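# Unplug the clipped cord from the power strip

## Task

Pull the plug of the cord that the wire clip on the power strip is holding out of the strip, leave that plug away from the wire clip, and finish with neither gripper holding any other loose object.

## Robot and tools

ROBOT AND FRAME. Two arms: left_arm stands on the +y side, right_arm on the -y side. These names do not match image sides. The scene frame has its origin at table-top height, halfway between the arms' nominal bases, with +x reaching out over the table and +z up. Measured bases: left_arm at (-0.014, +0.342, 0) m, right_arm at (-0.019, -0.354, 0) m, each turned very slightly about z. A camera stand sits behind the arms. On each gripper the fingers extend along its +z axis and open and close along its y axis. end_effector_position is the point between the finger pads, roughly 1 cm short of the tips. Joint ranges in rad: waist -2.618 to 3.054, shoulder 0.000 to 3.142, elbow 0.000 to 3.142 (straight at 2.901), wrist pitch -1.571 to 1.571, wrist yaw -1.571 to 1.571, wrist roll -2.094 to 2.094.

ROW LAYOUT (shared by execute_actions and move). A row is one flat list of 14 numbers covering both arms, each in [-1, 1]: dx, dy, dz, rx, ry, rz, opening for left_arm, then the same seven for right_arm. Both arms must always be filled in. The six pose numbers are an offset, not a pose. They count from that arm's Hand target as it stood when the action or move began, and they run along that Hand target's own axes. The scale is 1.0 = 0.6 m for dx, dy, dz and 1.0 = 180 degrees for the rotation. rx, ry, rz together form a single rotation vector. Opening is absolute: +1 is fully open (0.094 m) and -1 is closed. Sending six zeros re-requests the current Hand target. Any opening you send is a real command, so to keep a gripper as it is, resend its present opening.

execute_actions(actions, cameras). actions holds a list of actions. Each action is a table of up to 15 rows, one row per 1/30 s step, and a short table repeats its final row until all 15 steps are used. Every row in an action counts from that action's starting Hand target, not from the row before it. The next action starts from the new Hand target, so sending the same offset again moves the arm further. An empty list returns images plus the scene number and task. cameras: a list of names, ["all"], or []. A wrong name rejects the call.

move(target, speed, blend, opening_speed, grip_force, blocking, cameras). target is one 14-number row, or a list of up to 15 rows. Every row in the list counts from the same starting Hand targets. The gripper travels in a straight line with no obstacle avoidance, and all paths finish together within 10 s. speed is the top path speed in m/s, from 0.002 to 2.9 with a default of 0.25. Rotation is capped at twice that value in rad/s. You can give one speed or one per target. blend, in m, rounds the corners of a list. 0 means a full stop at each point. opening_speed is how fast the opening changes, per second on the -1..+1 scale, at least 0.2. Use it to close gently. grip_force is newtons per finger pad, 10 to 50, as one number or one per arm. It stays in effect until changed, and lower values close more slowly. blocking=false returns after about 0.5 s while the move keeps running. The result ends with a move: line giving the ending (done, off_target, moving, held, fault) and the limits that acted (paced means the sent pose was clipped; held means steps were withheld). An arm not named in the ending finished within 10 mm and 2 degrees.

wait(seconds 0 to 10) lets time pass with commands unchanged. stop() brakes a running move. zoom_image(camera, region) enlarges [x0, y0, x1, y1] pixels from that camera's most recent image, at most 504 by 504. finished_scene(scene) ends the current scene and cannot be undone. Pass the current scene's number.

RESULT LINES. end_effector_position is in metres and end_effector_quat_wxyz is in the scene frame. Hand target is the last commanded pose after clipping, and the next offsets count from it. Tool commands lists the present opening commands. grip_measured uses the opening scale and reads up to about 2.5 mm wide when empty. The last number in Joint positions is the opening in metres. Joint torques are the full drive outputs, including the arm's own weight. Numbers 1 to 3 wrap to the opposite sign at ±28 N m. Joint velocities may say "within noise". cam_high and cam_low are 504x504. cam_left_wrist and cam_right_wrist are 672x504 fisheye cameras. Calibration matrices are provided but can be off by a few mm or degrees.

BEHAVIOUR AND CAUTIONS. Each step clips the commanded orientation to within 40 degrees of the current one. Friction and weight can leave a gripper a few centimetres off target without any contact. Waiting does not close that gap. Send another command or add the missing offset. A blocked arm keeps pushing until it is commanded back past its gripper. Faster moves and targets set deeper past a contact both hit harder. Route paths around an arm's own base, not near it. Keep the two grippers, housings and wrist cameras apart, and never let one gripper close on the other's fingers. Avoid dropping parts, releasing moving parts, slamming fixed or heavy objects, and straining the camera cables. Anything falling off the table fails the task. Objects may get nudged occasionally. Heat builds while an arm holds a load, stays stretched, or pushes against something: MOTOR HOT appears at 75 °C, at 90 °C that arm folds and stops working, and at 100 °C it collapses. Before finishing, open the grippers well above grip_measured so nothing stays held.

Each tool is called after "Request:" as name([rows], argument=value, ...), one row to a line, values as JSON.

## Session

Request:
execute_actions(actions=[])

Request:
zoom_image(camera="cam_low", region=[250, 150, 450, 350])

Request:
zoom_image(camera="cam_high", region=[120, 200, 360, 420])

Scene clock: 0.00 s.
left_arm: end_effector_position=(+0.3811, +0.4227, +0.1215) grip_measured=+1.000 end_effector_quat_wxyz=(+0.602, -0.144, +0.776, +0.123) | right_arm: end_effector_position=(+0.3829, -0.3332, +0.1074) grip_measured=+1.000 end_effector_quat_wxyz=(+0.596, -0.002, +0.800, -0.068)
Joint positions: left_arm=[0.038 1.533 0.387 0.886 -0.316 -0.065 0.094] | right_arm=[0.141 1.565 0.379 0.891 0.268 -0.035 0.094]
Joint velocities: within noise
Joint torques (N m): no reading
Heat: left arm: 32 °C; right arm: 31 °C.
Hand target: left_arm +0.3826, +0.4230, +0.1263; +0.607, -0.145, +0.772, +0.122 | right_arm +0.3858, -0.3329, +0.1155; +0.605, +0.001, +0.793, -0.067
Tool commands: left_gripper/opening=+1.0 right_gripper/opening=+1.0
camera_calibration:
cam_left_wrist: T_world_to_cam=[[0.358784, -0.933036, -0.0268013, 0.256714], [-0.61493, -0.214665, -0.758801, 0.443741], [0.702236, 0.288727, -0.65077, -0.200262], [0, 0, 0, 1]] pos_world=[0.321396, 0.392601, 0.213267]
cam_right_wrist: T_world_to_cam=[[-0.0840077, -0.99333, 0.0789774, -0.312003], [-0.679421, -0.000878708, -0.733748, 0.364852], [0.728923, -0.115299, -0.674816, -0.134142], [0, 0, 0, 1]] pos_world=[0.319457, -0.325068, 0.201829]

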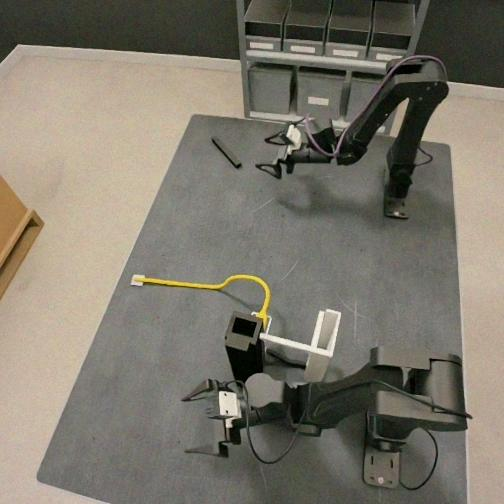

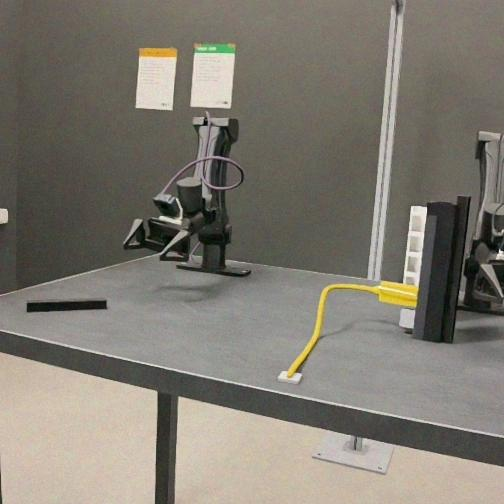

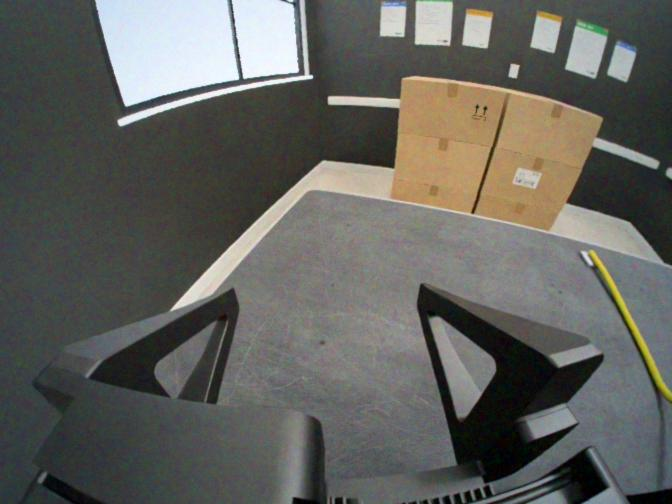

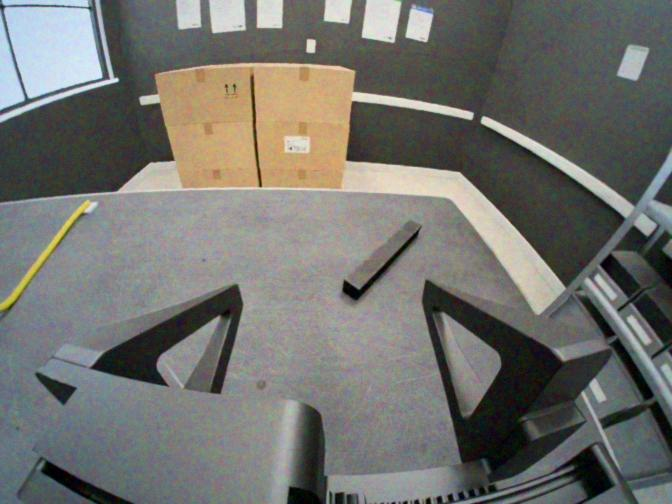

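Scaled by 2.520 from the camera's 504x504 image, which has a finer 720x720 frame.

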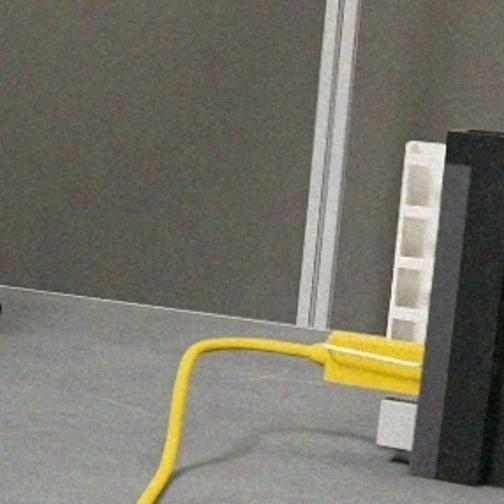

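Scaled by 2.100 from the camera's 504x504 image, which has a finer 720x720 frame.

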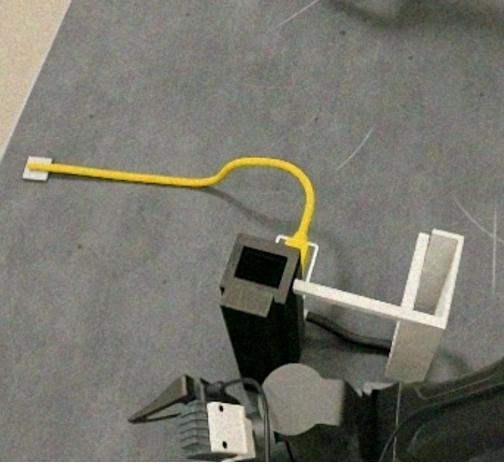

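Request:
move([
  [0, 0, 0, 0, 0, 0, 1, -0.0258, 0.4725, -0.3182, -0.2621, -0.4080, -0.4387, -0.12],
  [0, 0, 0, 0, 0, 0, 1, 0.0217, 0.7332, -0.2907, -0.2621, -0.4080, -0.4387, -0.12],
], speed=[0.35, 0.12], blend=[0.03, 0], cameras=["cam_right_wrist", "cam_low"])

Request:
zoom_image(camera="cam_right_wrist", region=[240, 150, 440, 310])

Request:
zoom_image(camera="cam_low", region=[340, 250, 440, 330])

Scene clock: 71.37 s.
left_arm: end_effector_position=(+0.3811, +0.4227, +0.1215) grip_measured=+1.000 end_effector_quat_wxyz=(+0.602, -0.144, +0.776, +0.123) | right_arm: end_effector_position=(+0.2497, +0.1151, +0.1007) grip_measured=-0.118 end_effector_quat_wxyz=(+0.696, -0.701, +0.110, -0.114)
Joint positions: left_arm=[0.038 1.533 0.387 0.886 -0.316 -0.065 0.094] | right_arm=[0.921 2.23 0.887 1.337 -0.306 -1.58 0.041]
Joint torques (N m): left_arm=[0.01 -5.08 6.52 2.4 -0.1 -0.03] | right_arm=[0.59 -9.73 7.73 1.96 -0.02 0.03]
Heat: left arm: 36 °C; right arm: 33 °C.
Hand target: left_arm +0.3826, +0.4230, +0.1263; +0.607, -0.145, +0.772, +0.122 | right_arm +0.2510, +0.1207, +0.1016; +0.698, -0.698, +0.110, -0.111
Off the commanded pose: left_arm 0.005 m, 1 deg | right_arm 0.006 m, 1 deg.
move: done
camera_calibration:
cam_right_wrist: T_world_to_cam=[[0.0267214, 0.00138455, 0.999642, -0.112231], [0.713221, -0.700705, -0.0180946, -0.0695359], [0.700429, 0.713449, -0.0197113, -0.144094], [0, 0, 0, 1]] pos_world=[0.153521, 0.0542353, 0.108092]
Images, in order (width x height): cam_low 504x504, cam_right_wrist 672x504.

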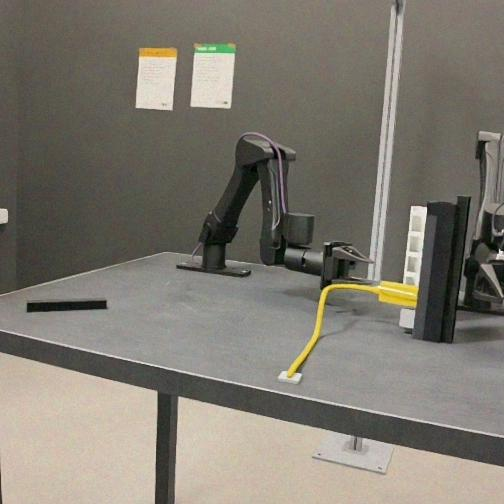

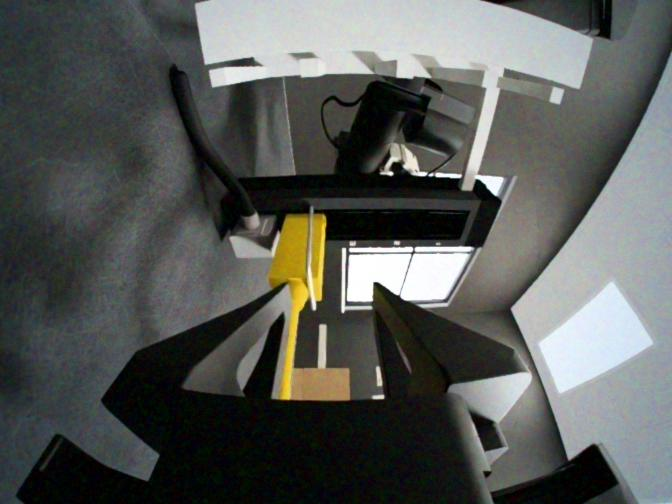

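Scaled by 2.520 from the camera's 672x504 image, which has a finer 960x720 frame.

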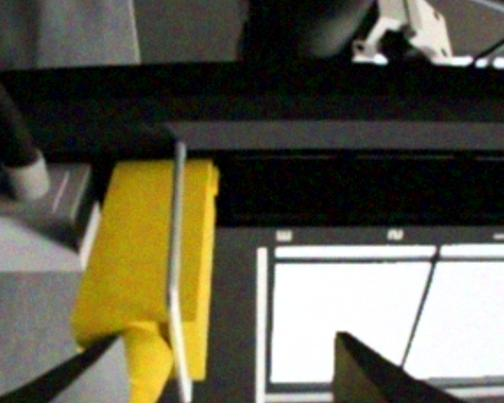

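Scaled by 5.040 from the camera's 504x504 image, which has a finer 720x720 frame.

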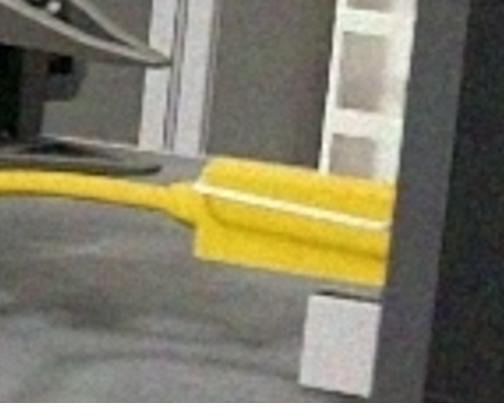

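Request:
move(target=[0, 0, 0, 0, 0, 0, 1, -0.0092, 0.01, 0.0635, 0, 0, 0, -0.12], speed=0.06, cameras=["cam_right_wrist", "cam_low"])

Request:
zoom_image(camera="cam_right_wrist", region=[230, 200, 400, 370])

Request:
zoom_image(camera="cam_low", region=[340, 250, 440, 330])

Scene clock: 113.33 s.
left_arm: end_effector_position=(+0.3811, +0.4227, +0.1215) grip_measured=+1.000 end_effector_quat_wxyz=(+0.602, -0.144, +0.776, +0.123) | right_arm: end_effector_position=(+0.2579, +0.1520, +0.0951) grip_measured=-0.118 end_effector_quat_wxyz=(+0.696, -0.701, +0.111, -0.115)
Joint positions: left_arm=[0.038 1.533 0.387 0.886 -0.316 -0.065 0.094] | right_arm=[0.959 2.318 1.053 1.259 -0.264 -1.58 0.041]
Joint torques (N m): left_arm=[0.09 -5.18 6.67 2.4 -0.12 -0.01] | right_arm=[0.69 -10.56 8.39 1.89 0 0.08]
Heat: left arm: 39 °C; right arm: 35 °C.
Hand target: left_arm +0.3826, +0.4230, +0.1263; +0.607, -0.145, +0.772, +0.122 | right_arm +0.2576, +0.1585, +0.0956; +0.698, -0.698, +0.110, -0.111
Off the commanded pose: left_arm 0.005 m, 1 deg | right_arm 0.007 m, 1 deg.
move: done
camera_calibration:
cam_right_wrist: T_world_to_cam=[[0.0265155, 0.00137379, 0.999647, -0.106765], [0.711094, -0.70287, -0.0178957, -0.0486821], [0.702597, 0.711317, -0.0196139, -0.176587], [0, 0, 0, 1]] pos_world=[0.161518, 0.091539, 0.102392]
Images, in order (width x height): cam_low 504x504, cam_right_wrist 672x504.

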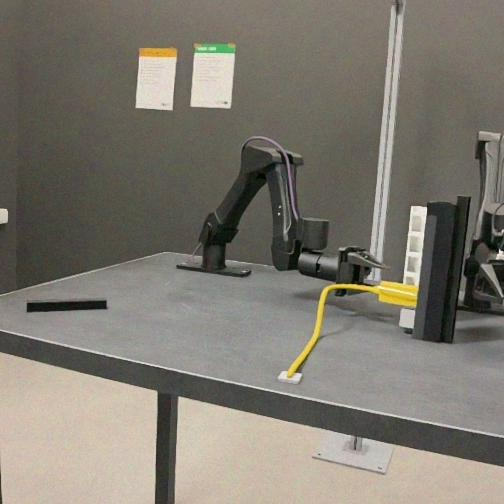

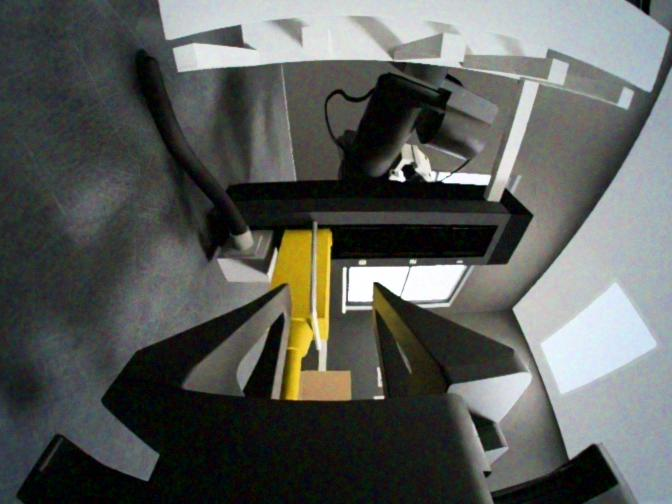

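Scaled by 2.965 from the camera's 672x504 image, which has a finer 960x720 frame.

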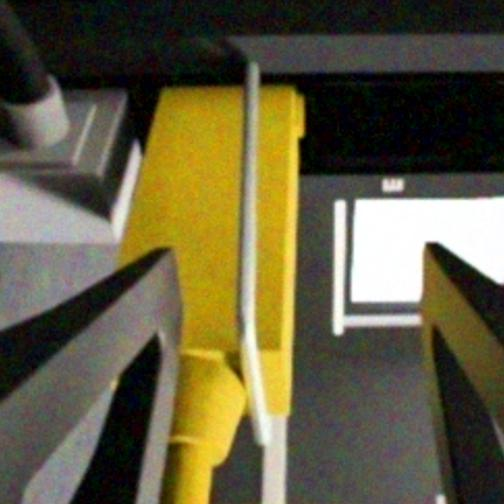

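Scaled by 5.040 from the camera's 504x504 image, which has a finer 720x720 frame.

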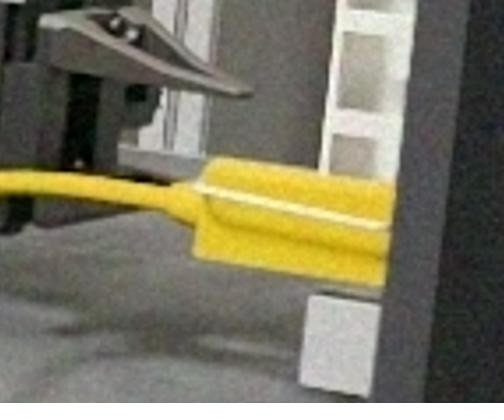

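Request:
move(target=[0, 0, 0, 0, 0, 0, 1, -0.0092, -0.155, 0.032, 0, 0, 0, -0.12], speed=0.07, cameras=["cam_right_wrist", "cam_low"])

Request:
zoom_image(camera="cam_low", region=[340, 230, 440, 330])

Scene clock: 135.53 s.
left_arm: end_effector_position=(+0.3811, +0.4227, +0.1215) grip_measured=+1.000 end_effector_quat_wxyz=(+0.602, -0.144, +0.776, +0.123) | right_arm: end_effector_position=(+0.2595, +0.1713, +0.1495) grip_measured=-0.118 end_effector_quat_wxyz=(-0.668, +0.726, -0.123, +0.105)
Joint positions: left_arm=[0.038 1.533 0.387 0.886 -0.316 -0.065 0.094] | right_arm=[0.983 2.138 1.158 0.892 -0.235 -1.58 0.041]
Joint torques (N m): left_arm=[-0.03 -5.11 6.53 2.4 -0.1 -0.02] | right_arm=[0.5 -14.71 10.29 2.24 -0.07 0.06]
Heat: left arm: 40 °C; right arm: 35 °C.
Hand target: left_arm +0.3826, +0.4230, +0.1263; +0.607, -0.145, +0.772, +0.122 | right_arm +0.2581, +0.1786, +0.1886; -0.698, +0.698, -0.110, +0.111
Off the commanded pose: left_arm 0.005 m, 1 deg | right_arm 0.040 m, 5 deg.
move: off_target (right_arm)
camera_calibration:
cam_right_wrist: T_world_to_cam=[[0.0690675, 0.0709513, 0.995086, -0.183621], [0.707253, -0.706959, 0.00131801, -0.0364748], [0.703579, 0.703686, -0.0990084, -0.177397], [0, 0, 0, 1]] pos_world=[0.163292, 0.112074, 0.165203]
Images, in order (width x height): cam_low 504x504, cam_right_wrist 672x504.

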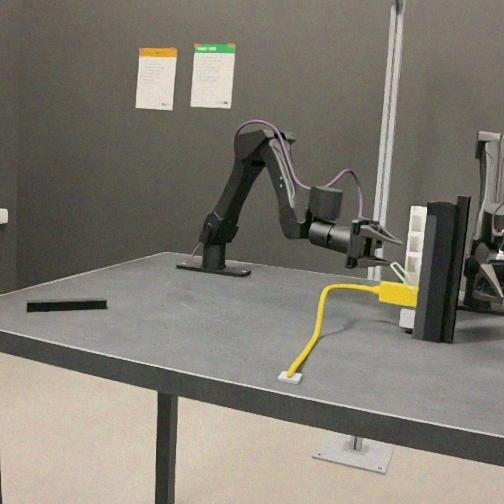

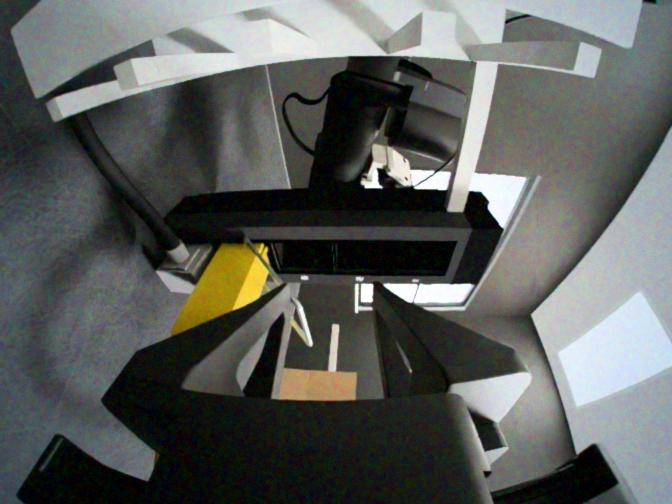

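Scaled by 5.040 from the camera's 504x504 image, which has a finer 720x720 frame.

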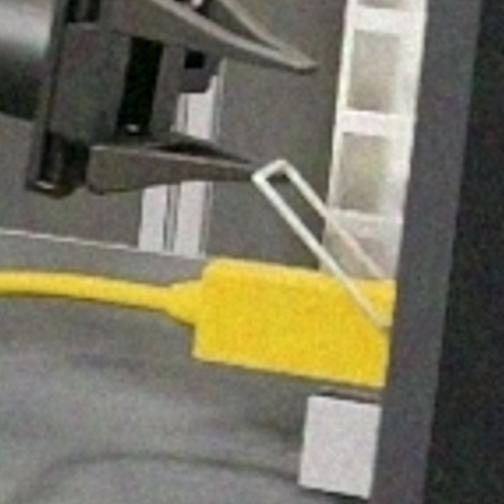

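Request:
move([
  [0, 0, 0, 0, 0, 0, 1, 0, 0, -0.1833, 0, 0, 0, 0.1],
  [0, 0, 0, 0, 0, 0, 1, 0.0972, 0.0393, -0.1325, -0.1753, 0.0393, 0.4687, 0.1],
  [0, 0, 0, 0, 0, 0, 1, 0.0807, 0.1293, -0.0818, -0.1753, 0.0393, 0.4687, 0.1],
  [0, 0, 0, 0, 0, 0, 1, 0.0498, 0.1568, 0.0133, -0.1753, 0.0393, 0.4687, 0.1],
], speed=[0.2, 0.35, 0.12, 0.08], blend=[0.02, 0.02, 0.015, 0], cameras=["cam_right_wrist", "cam_low"])

Request:
zoom_image(camera="cam_low", region=[340, 230, 440, 330])

Scene clock: 214.30 s.
left_arm: end_effector_position=(+0.3811, +0.4227, +0.1215) grip_measured=+1.000 end_effector_quat_wxyz=(+0.602, -0.144, +0.776, +0.123) | right_arm: end_effector_position=(+0.2842, +0.1678, +0.0849) grip_measured=+0.098 end_effector_quat_wxyz=(-0.371, +0.586, -0.617, -0.372)
Joint positions: left_arm=[0.038 1.533 0.387 0.886 -0.316 -0.065 0.094] | right_arm=[0.848 2.257 1.525 0.162 -0.589 -0.315 0.052]
Joint torques (N m): left_arm=[-0.05 -5.09 6.58 2.38 -0.11 0.03] | right_arm=[0.36 -12.11 11.47 1.92 -0.11 0]
Heat: left arm: 43 °C; right arm: 39 °C.
Hand target: left_arm +0.3826, +0.4230, +0.1263; +0.607, -0.145, +0.772, +0.122 | right_arm +0.2891, +0.1770, +0.0948; -0.387, +0.586, -0.606, -0.373
Off the commanded pose: left_arm 0.005 m, 1 deg | right_arm 0.014 m, 2 deg.
move: off_target (right_arm)
camera_calibration:
cam_right_wrist: T_world_to_cam=[[0.997379, -0.0473752, -0.0546847, -0.275644], [-0.0707697, -0.795996, -0.601151, 0.230896], [-0.0150492, 0.603445, -0.797262, 0.081689], [0, 0, 0, 1]] pos_world=[0.292492, 0.121439, 0.188857]
Images, in order (width x height): cam_low 504x504, cam_right_wrist 672x504.

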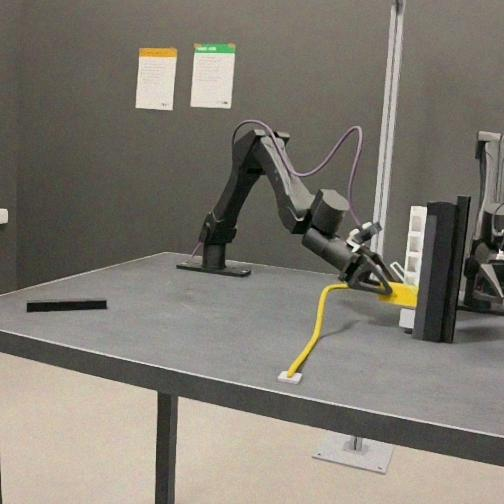

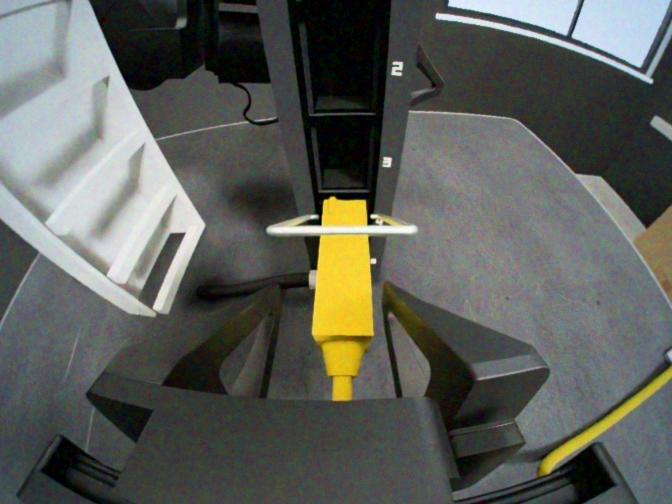

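Scaled by 5.040 from the camera's 504x504 image, which has a finer 720x720 frame.

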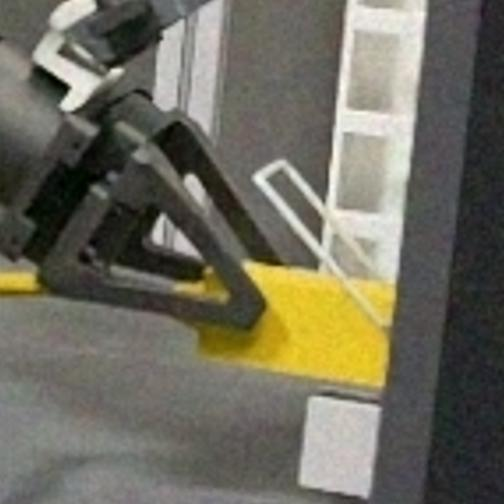

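Request:
move(target=[0, 0, 0, 0, 0, 0, 1, 0, -0.0133, 0, 0, 0, 0, -0.75], speed=0.05, opening_speed=0.6, cameras=["cam_right_wrist"])

Scene clock: 229.63 s.
left_arm: end_effector_position=(+0.3811, +0.4227, +0.1215) grip_measured=+1.000 end_effector_quat_wxyz=(+0.602, -0.144, +0.776, +0.123) | right_arm: end_effector_position=(+0.2884, +0.1722, +0.0863) grip_measured=-0.505 end_effector_quat_wxyz=(-0.373, +0.585, -0.617, -0.372)
Joint positions: left_arm=[0.038 1.533 0.387 0.886 -0.316 -0.065 0.094] | right_arm=[0.848 2.274 1.557 0.153 -0.586 -0.312 0.023]
Joint torques (N m): left_arm=[-0.06 -5.09 6.57 2.38 -0.11 0] | right_arm=[-0.72 -12.14 11.7 1.84 -0.26 -0.11]
Heat: left arm: 43 °C; right arm: 40 °C.
Hand target: left_arm +0.3826, +0.4230, +0.1263; +0.607, -0.145, +0.772, +0.122 | right_arm +0.2971, +0.1766, +0.0945; -0.386, +0.586, -0.607, -0.373
Off the commanded pose: left_arm 0.005 m, 1 deg | right_arm 0.013 m, 2 deg.
move: off_target (right_arm)
camera_calibration:
cam_right_wrist: T_world_to_cam=[[0.997319, -0.0509412, -0.0525294, -0.279118], [-0.0723506, -0.793848, -0.603797, 0.235764], [-0.0109422, 0.605978, -0.795406, 0.0784092], [0, 0, 0, 1]] pos_world=[0.296285, 0.125428, 0.190059]
Images, in order (width x height): cam_right_wrist 672x504.

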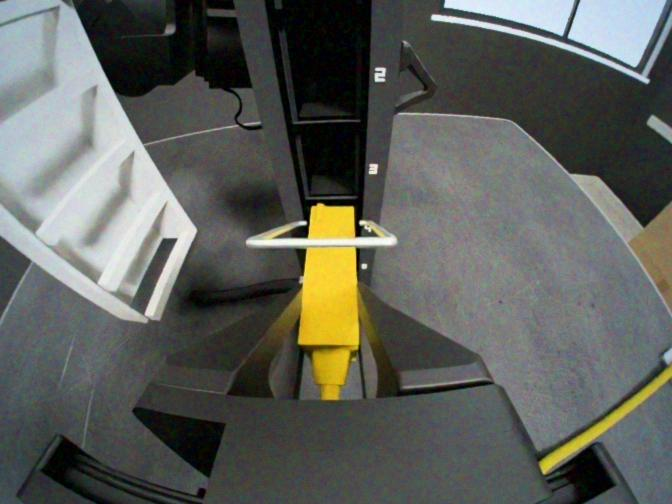

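Request:
move([
  [0, 0, 0, 0, 0, 0, 1, 0.0705, 0, -0.1510, 0, 0, 0, -0.75],
  [0, 0, 0, 0, 0, 0, 1, 0.1780, -0.0350, -0.1548, 0, 0, 0, -0.75],
], speed=[0.07, 0.09], blend=[0.015, 0], cameras=["cam_right_wrist", "cam_low"])

Request:
zoom_image(camera="cam_low", region=[290, 240, 430, 350])

Scene clock: 249.37 s.
left_arm: end_effector_position=(+0.3811, +0.4227, +0.1215) grip_measured=+1.000 end_effector_quat_wxyz=(+0.602, -0.144, +0.776, +0.123) | right_arm: end_effector_position=(+0.3112, +0.0452, +0.0312) grip_measured=-0.505 end_effector_quat_wxyz=(+0.369, -0.580, +0.626, +0.369)
Joint positions: left_arm=[0.038 1.533 0.387 0.886 -0.316 -0.065 0.094] | right_arm=[0.605 2.174 1.151 0.332 -0.773 -0.485 0.023]
Joint torques (N m): left_arm=[-0.17 -5.09 6.58 2.39 -0.09 -0.02] | right_arm=[-0.59 -11.26 6.38 2.16 -0.41 -0.2]
Heat: left arm: 44 °C; right arm: 40 °C.
Hand target: left_arm +0.3826, +0.4230, +0.1263; +0.607, -0.145, +0.772, +0.122 | right_arm +0.3135, +0.0467, +0.0370; -0.386, +0.586, -0.606, -0.373
Off the commanded pose: left_arm 0.005 m, 1 deg | right_arm 0.006 m, 3 deg.
move: off_target (right_arm)
camera_calibration:
cam_right_wrist: T_world_to_cam=[[0.99579, -0.0656644, -0.0639627, -0.30971], [-0.0908595, -0.799495, -0.593761, 0.109084], [-0.0121489, 0.597073, -0.802095, 0.112814], [0, 0, 0, 1]] pos_world=[0.319688, -0.000482888, 0.135447]
Images, in order (width x height): cam_low 504x504, cam_right_wrist 672x504.

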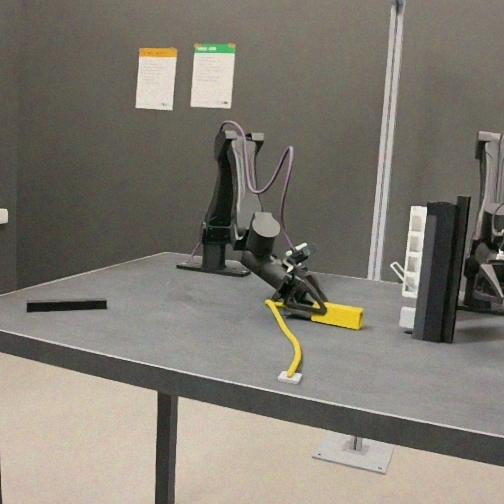

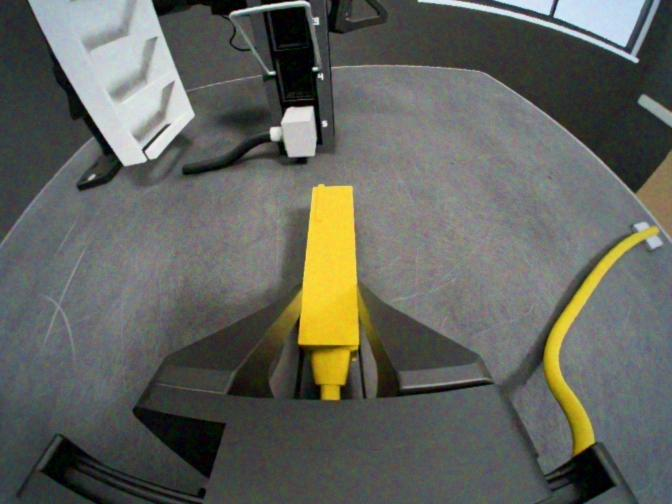

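Scaled by 3.600 from the camera's 504x504 image, which has a finer 720x720 frame.

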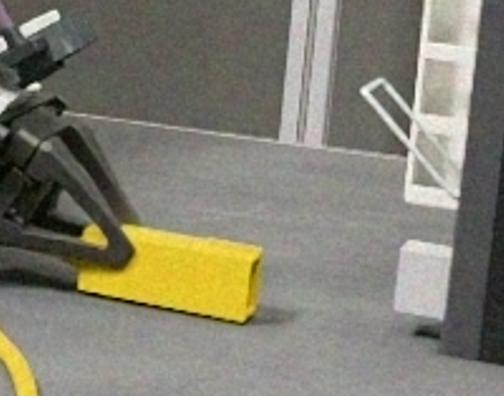

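Request:
move([
  [0, 0, 0, 0, 0, 0, 1, 0.0151, 0, 0.0070, 0, 0, 0, -0.75],
  [0, 0, 0, 0, 0, 0, 1, 0.0151, 0, 0.0070, 0, 0, 0, 0.8],
  [0, 0, 0, 0, 0, 0, 1, -0.0997, 0, -0.1017, 0, 0, 0, 0.8],
], speed=[0.03, 0.05, 0.05], opening_speed=0.4, cameras=["cam_right_wrist", "cam_low", "cam_high"])

Scene clock: 270.20 s.
left_arm: end_effector_position=(+0.3811, +0.4227, +0.1215) grip_measured=+1.000 end_effector_quat_wxyz=(+0.602, -0.144, +0.776, +0.123) | right_arm: end_effector_position=(+0.3072, +0.0144, +0.0906) grip_measured=+0.798 end_effector_quat_wxyz=(+0.359, -0.579, +0.631, +0.372)
Joint positions: left_arm=[0.038 1.533 0.387 0.886 -0.316 -0.065 0.094] | right_arm=[0.545 1.97 1.145 0.073 -0.821 -0.539 0.084]
Joint torques (N m): left_arm=[-0.06 -5.09 6.65 2.41 -0.1 0] | right_arm=[-0.88 -13.55 9.43 1.59 -0.44 -0.24]
Heat: left arm: 45 °C; right arm: 41 °C.
Hand target: left_arm +0.3826, +0.4230, +0.1263; +0.607, -0.145, +0.772, +0.122 | right_arm +0.3125, +0.0167, +0.1171; -0.387, +0.586, -0.606, -0.373
Off the commanded pose: left_arm 0.005 m, 1 deg | right_arm 0.027 m, 4 deg.
move: off_target (right_arm)
camera_calibration:
cam_right_wrist: T_world_to_cam=[[0.994328, -0.0649084, -0.0842543, -0.301631], [-0.102041, -0.805589, -0.583622, 0.122013], [-0.0299924, 0.588909, -0.807643, 0.184887], [0, 0, 0, 1]] pos_world=[0.317915, -0.0301677, 0.195118]
Images, in order (width x height): cam_high 504x504, cam_low 504x504, cam_right_wrist 672x504.

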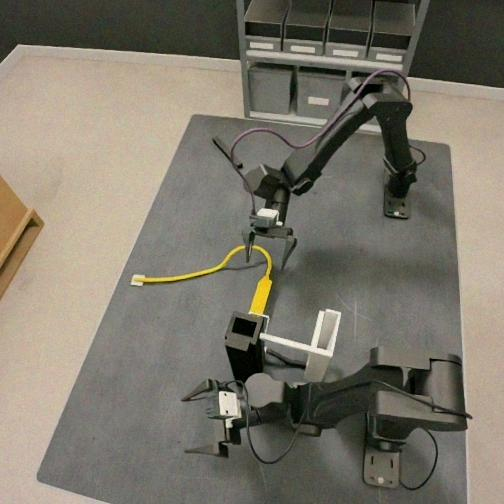

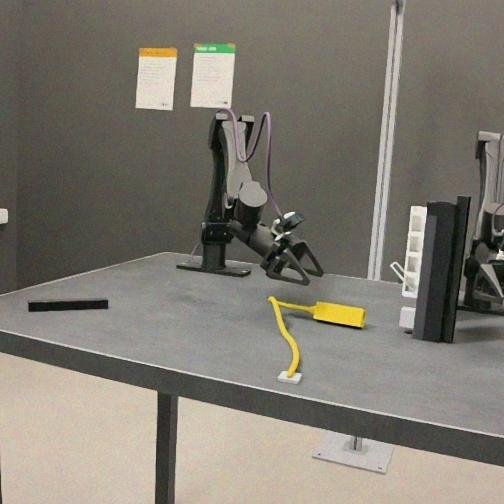

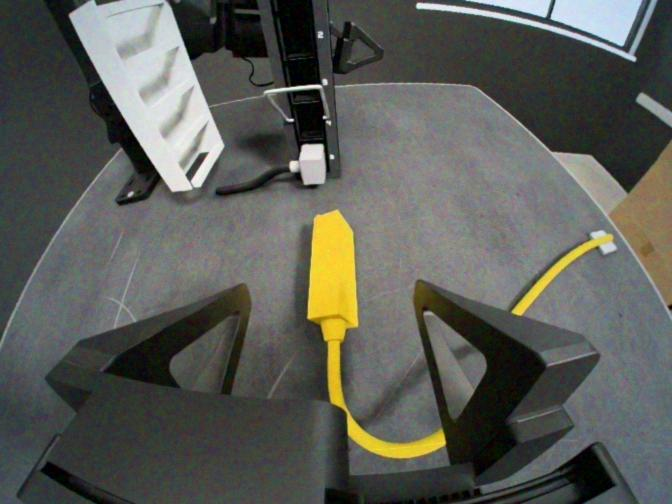

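Request:
finished_scene(scene=2)

The scene is finished: the task was done.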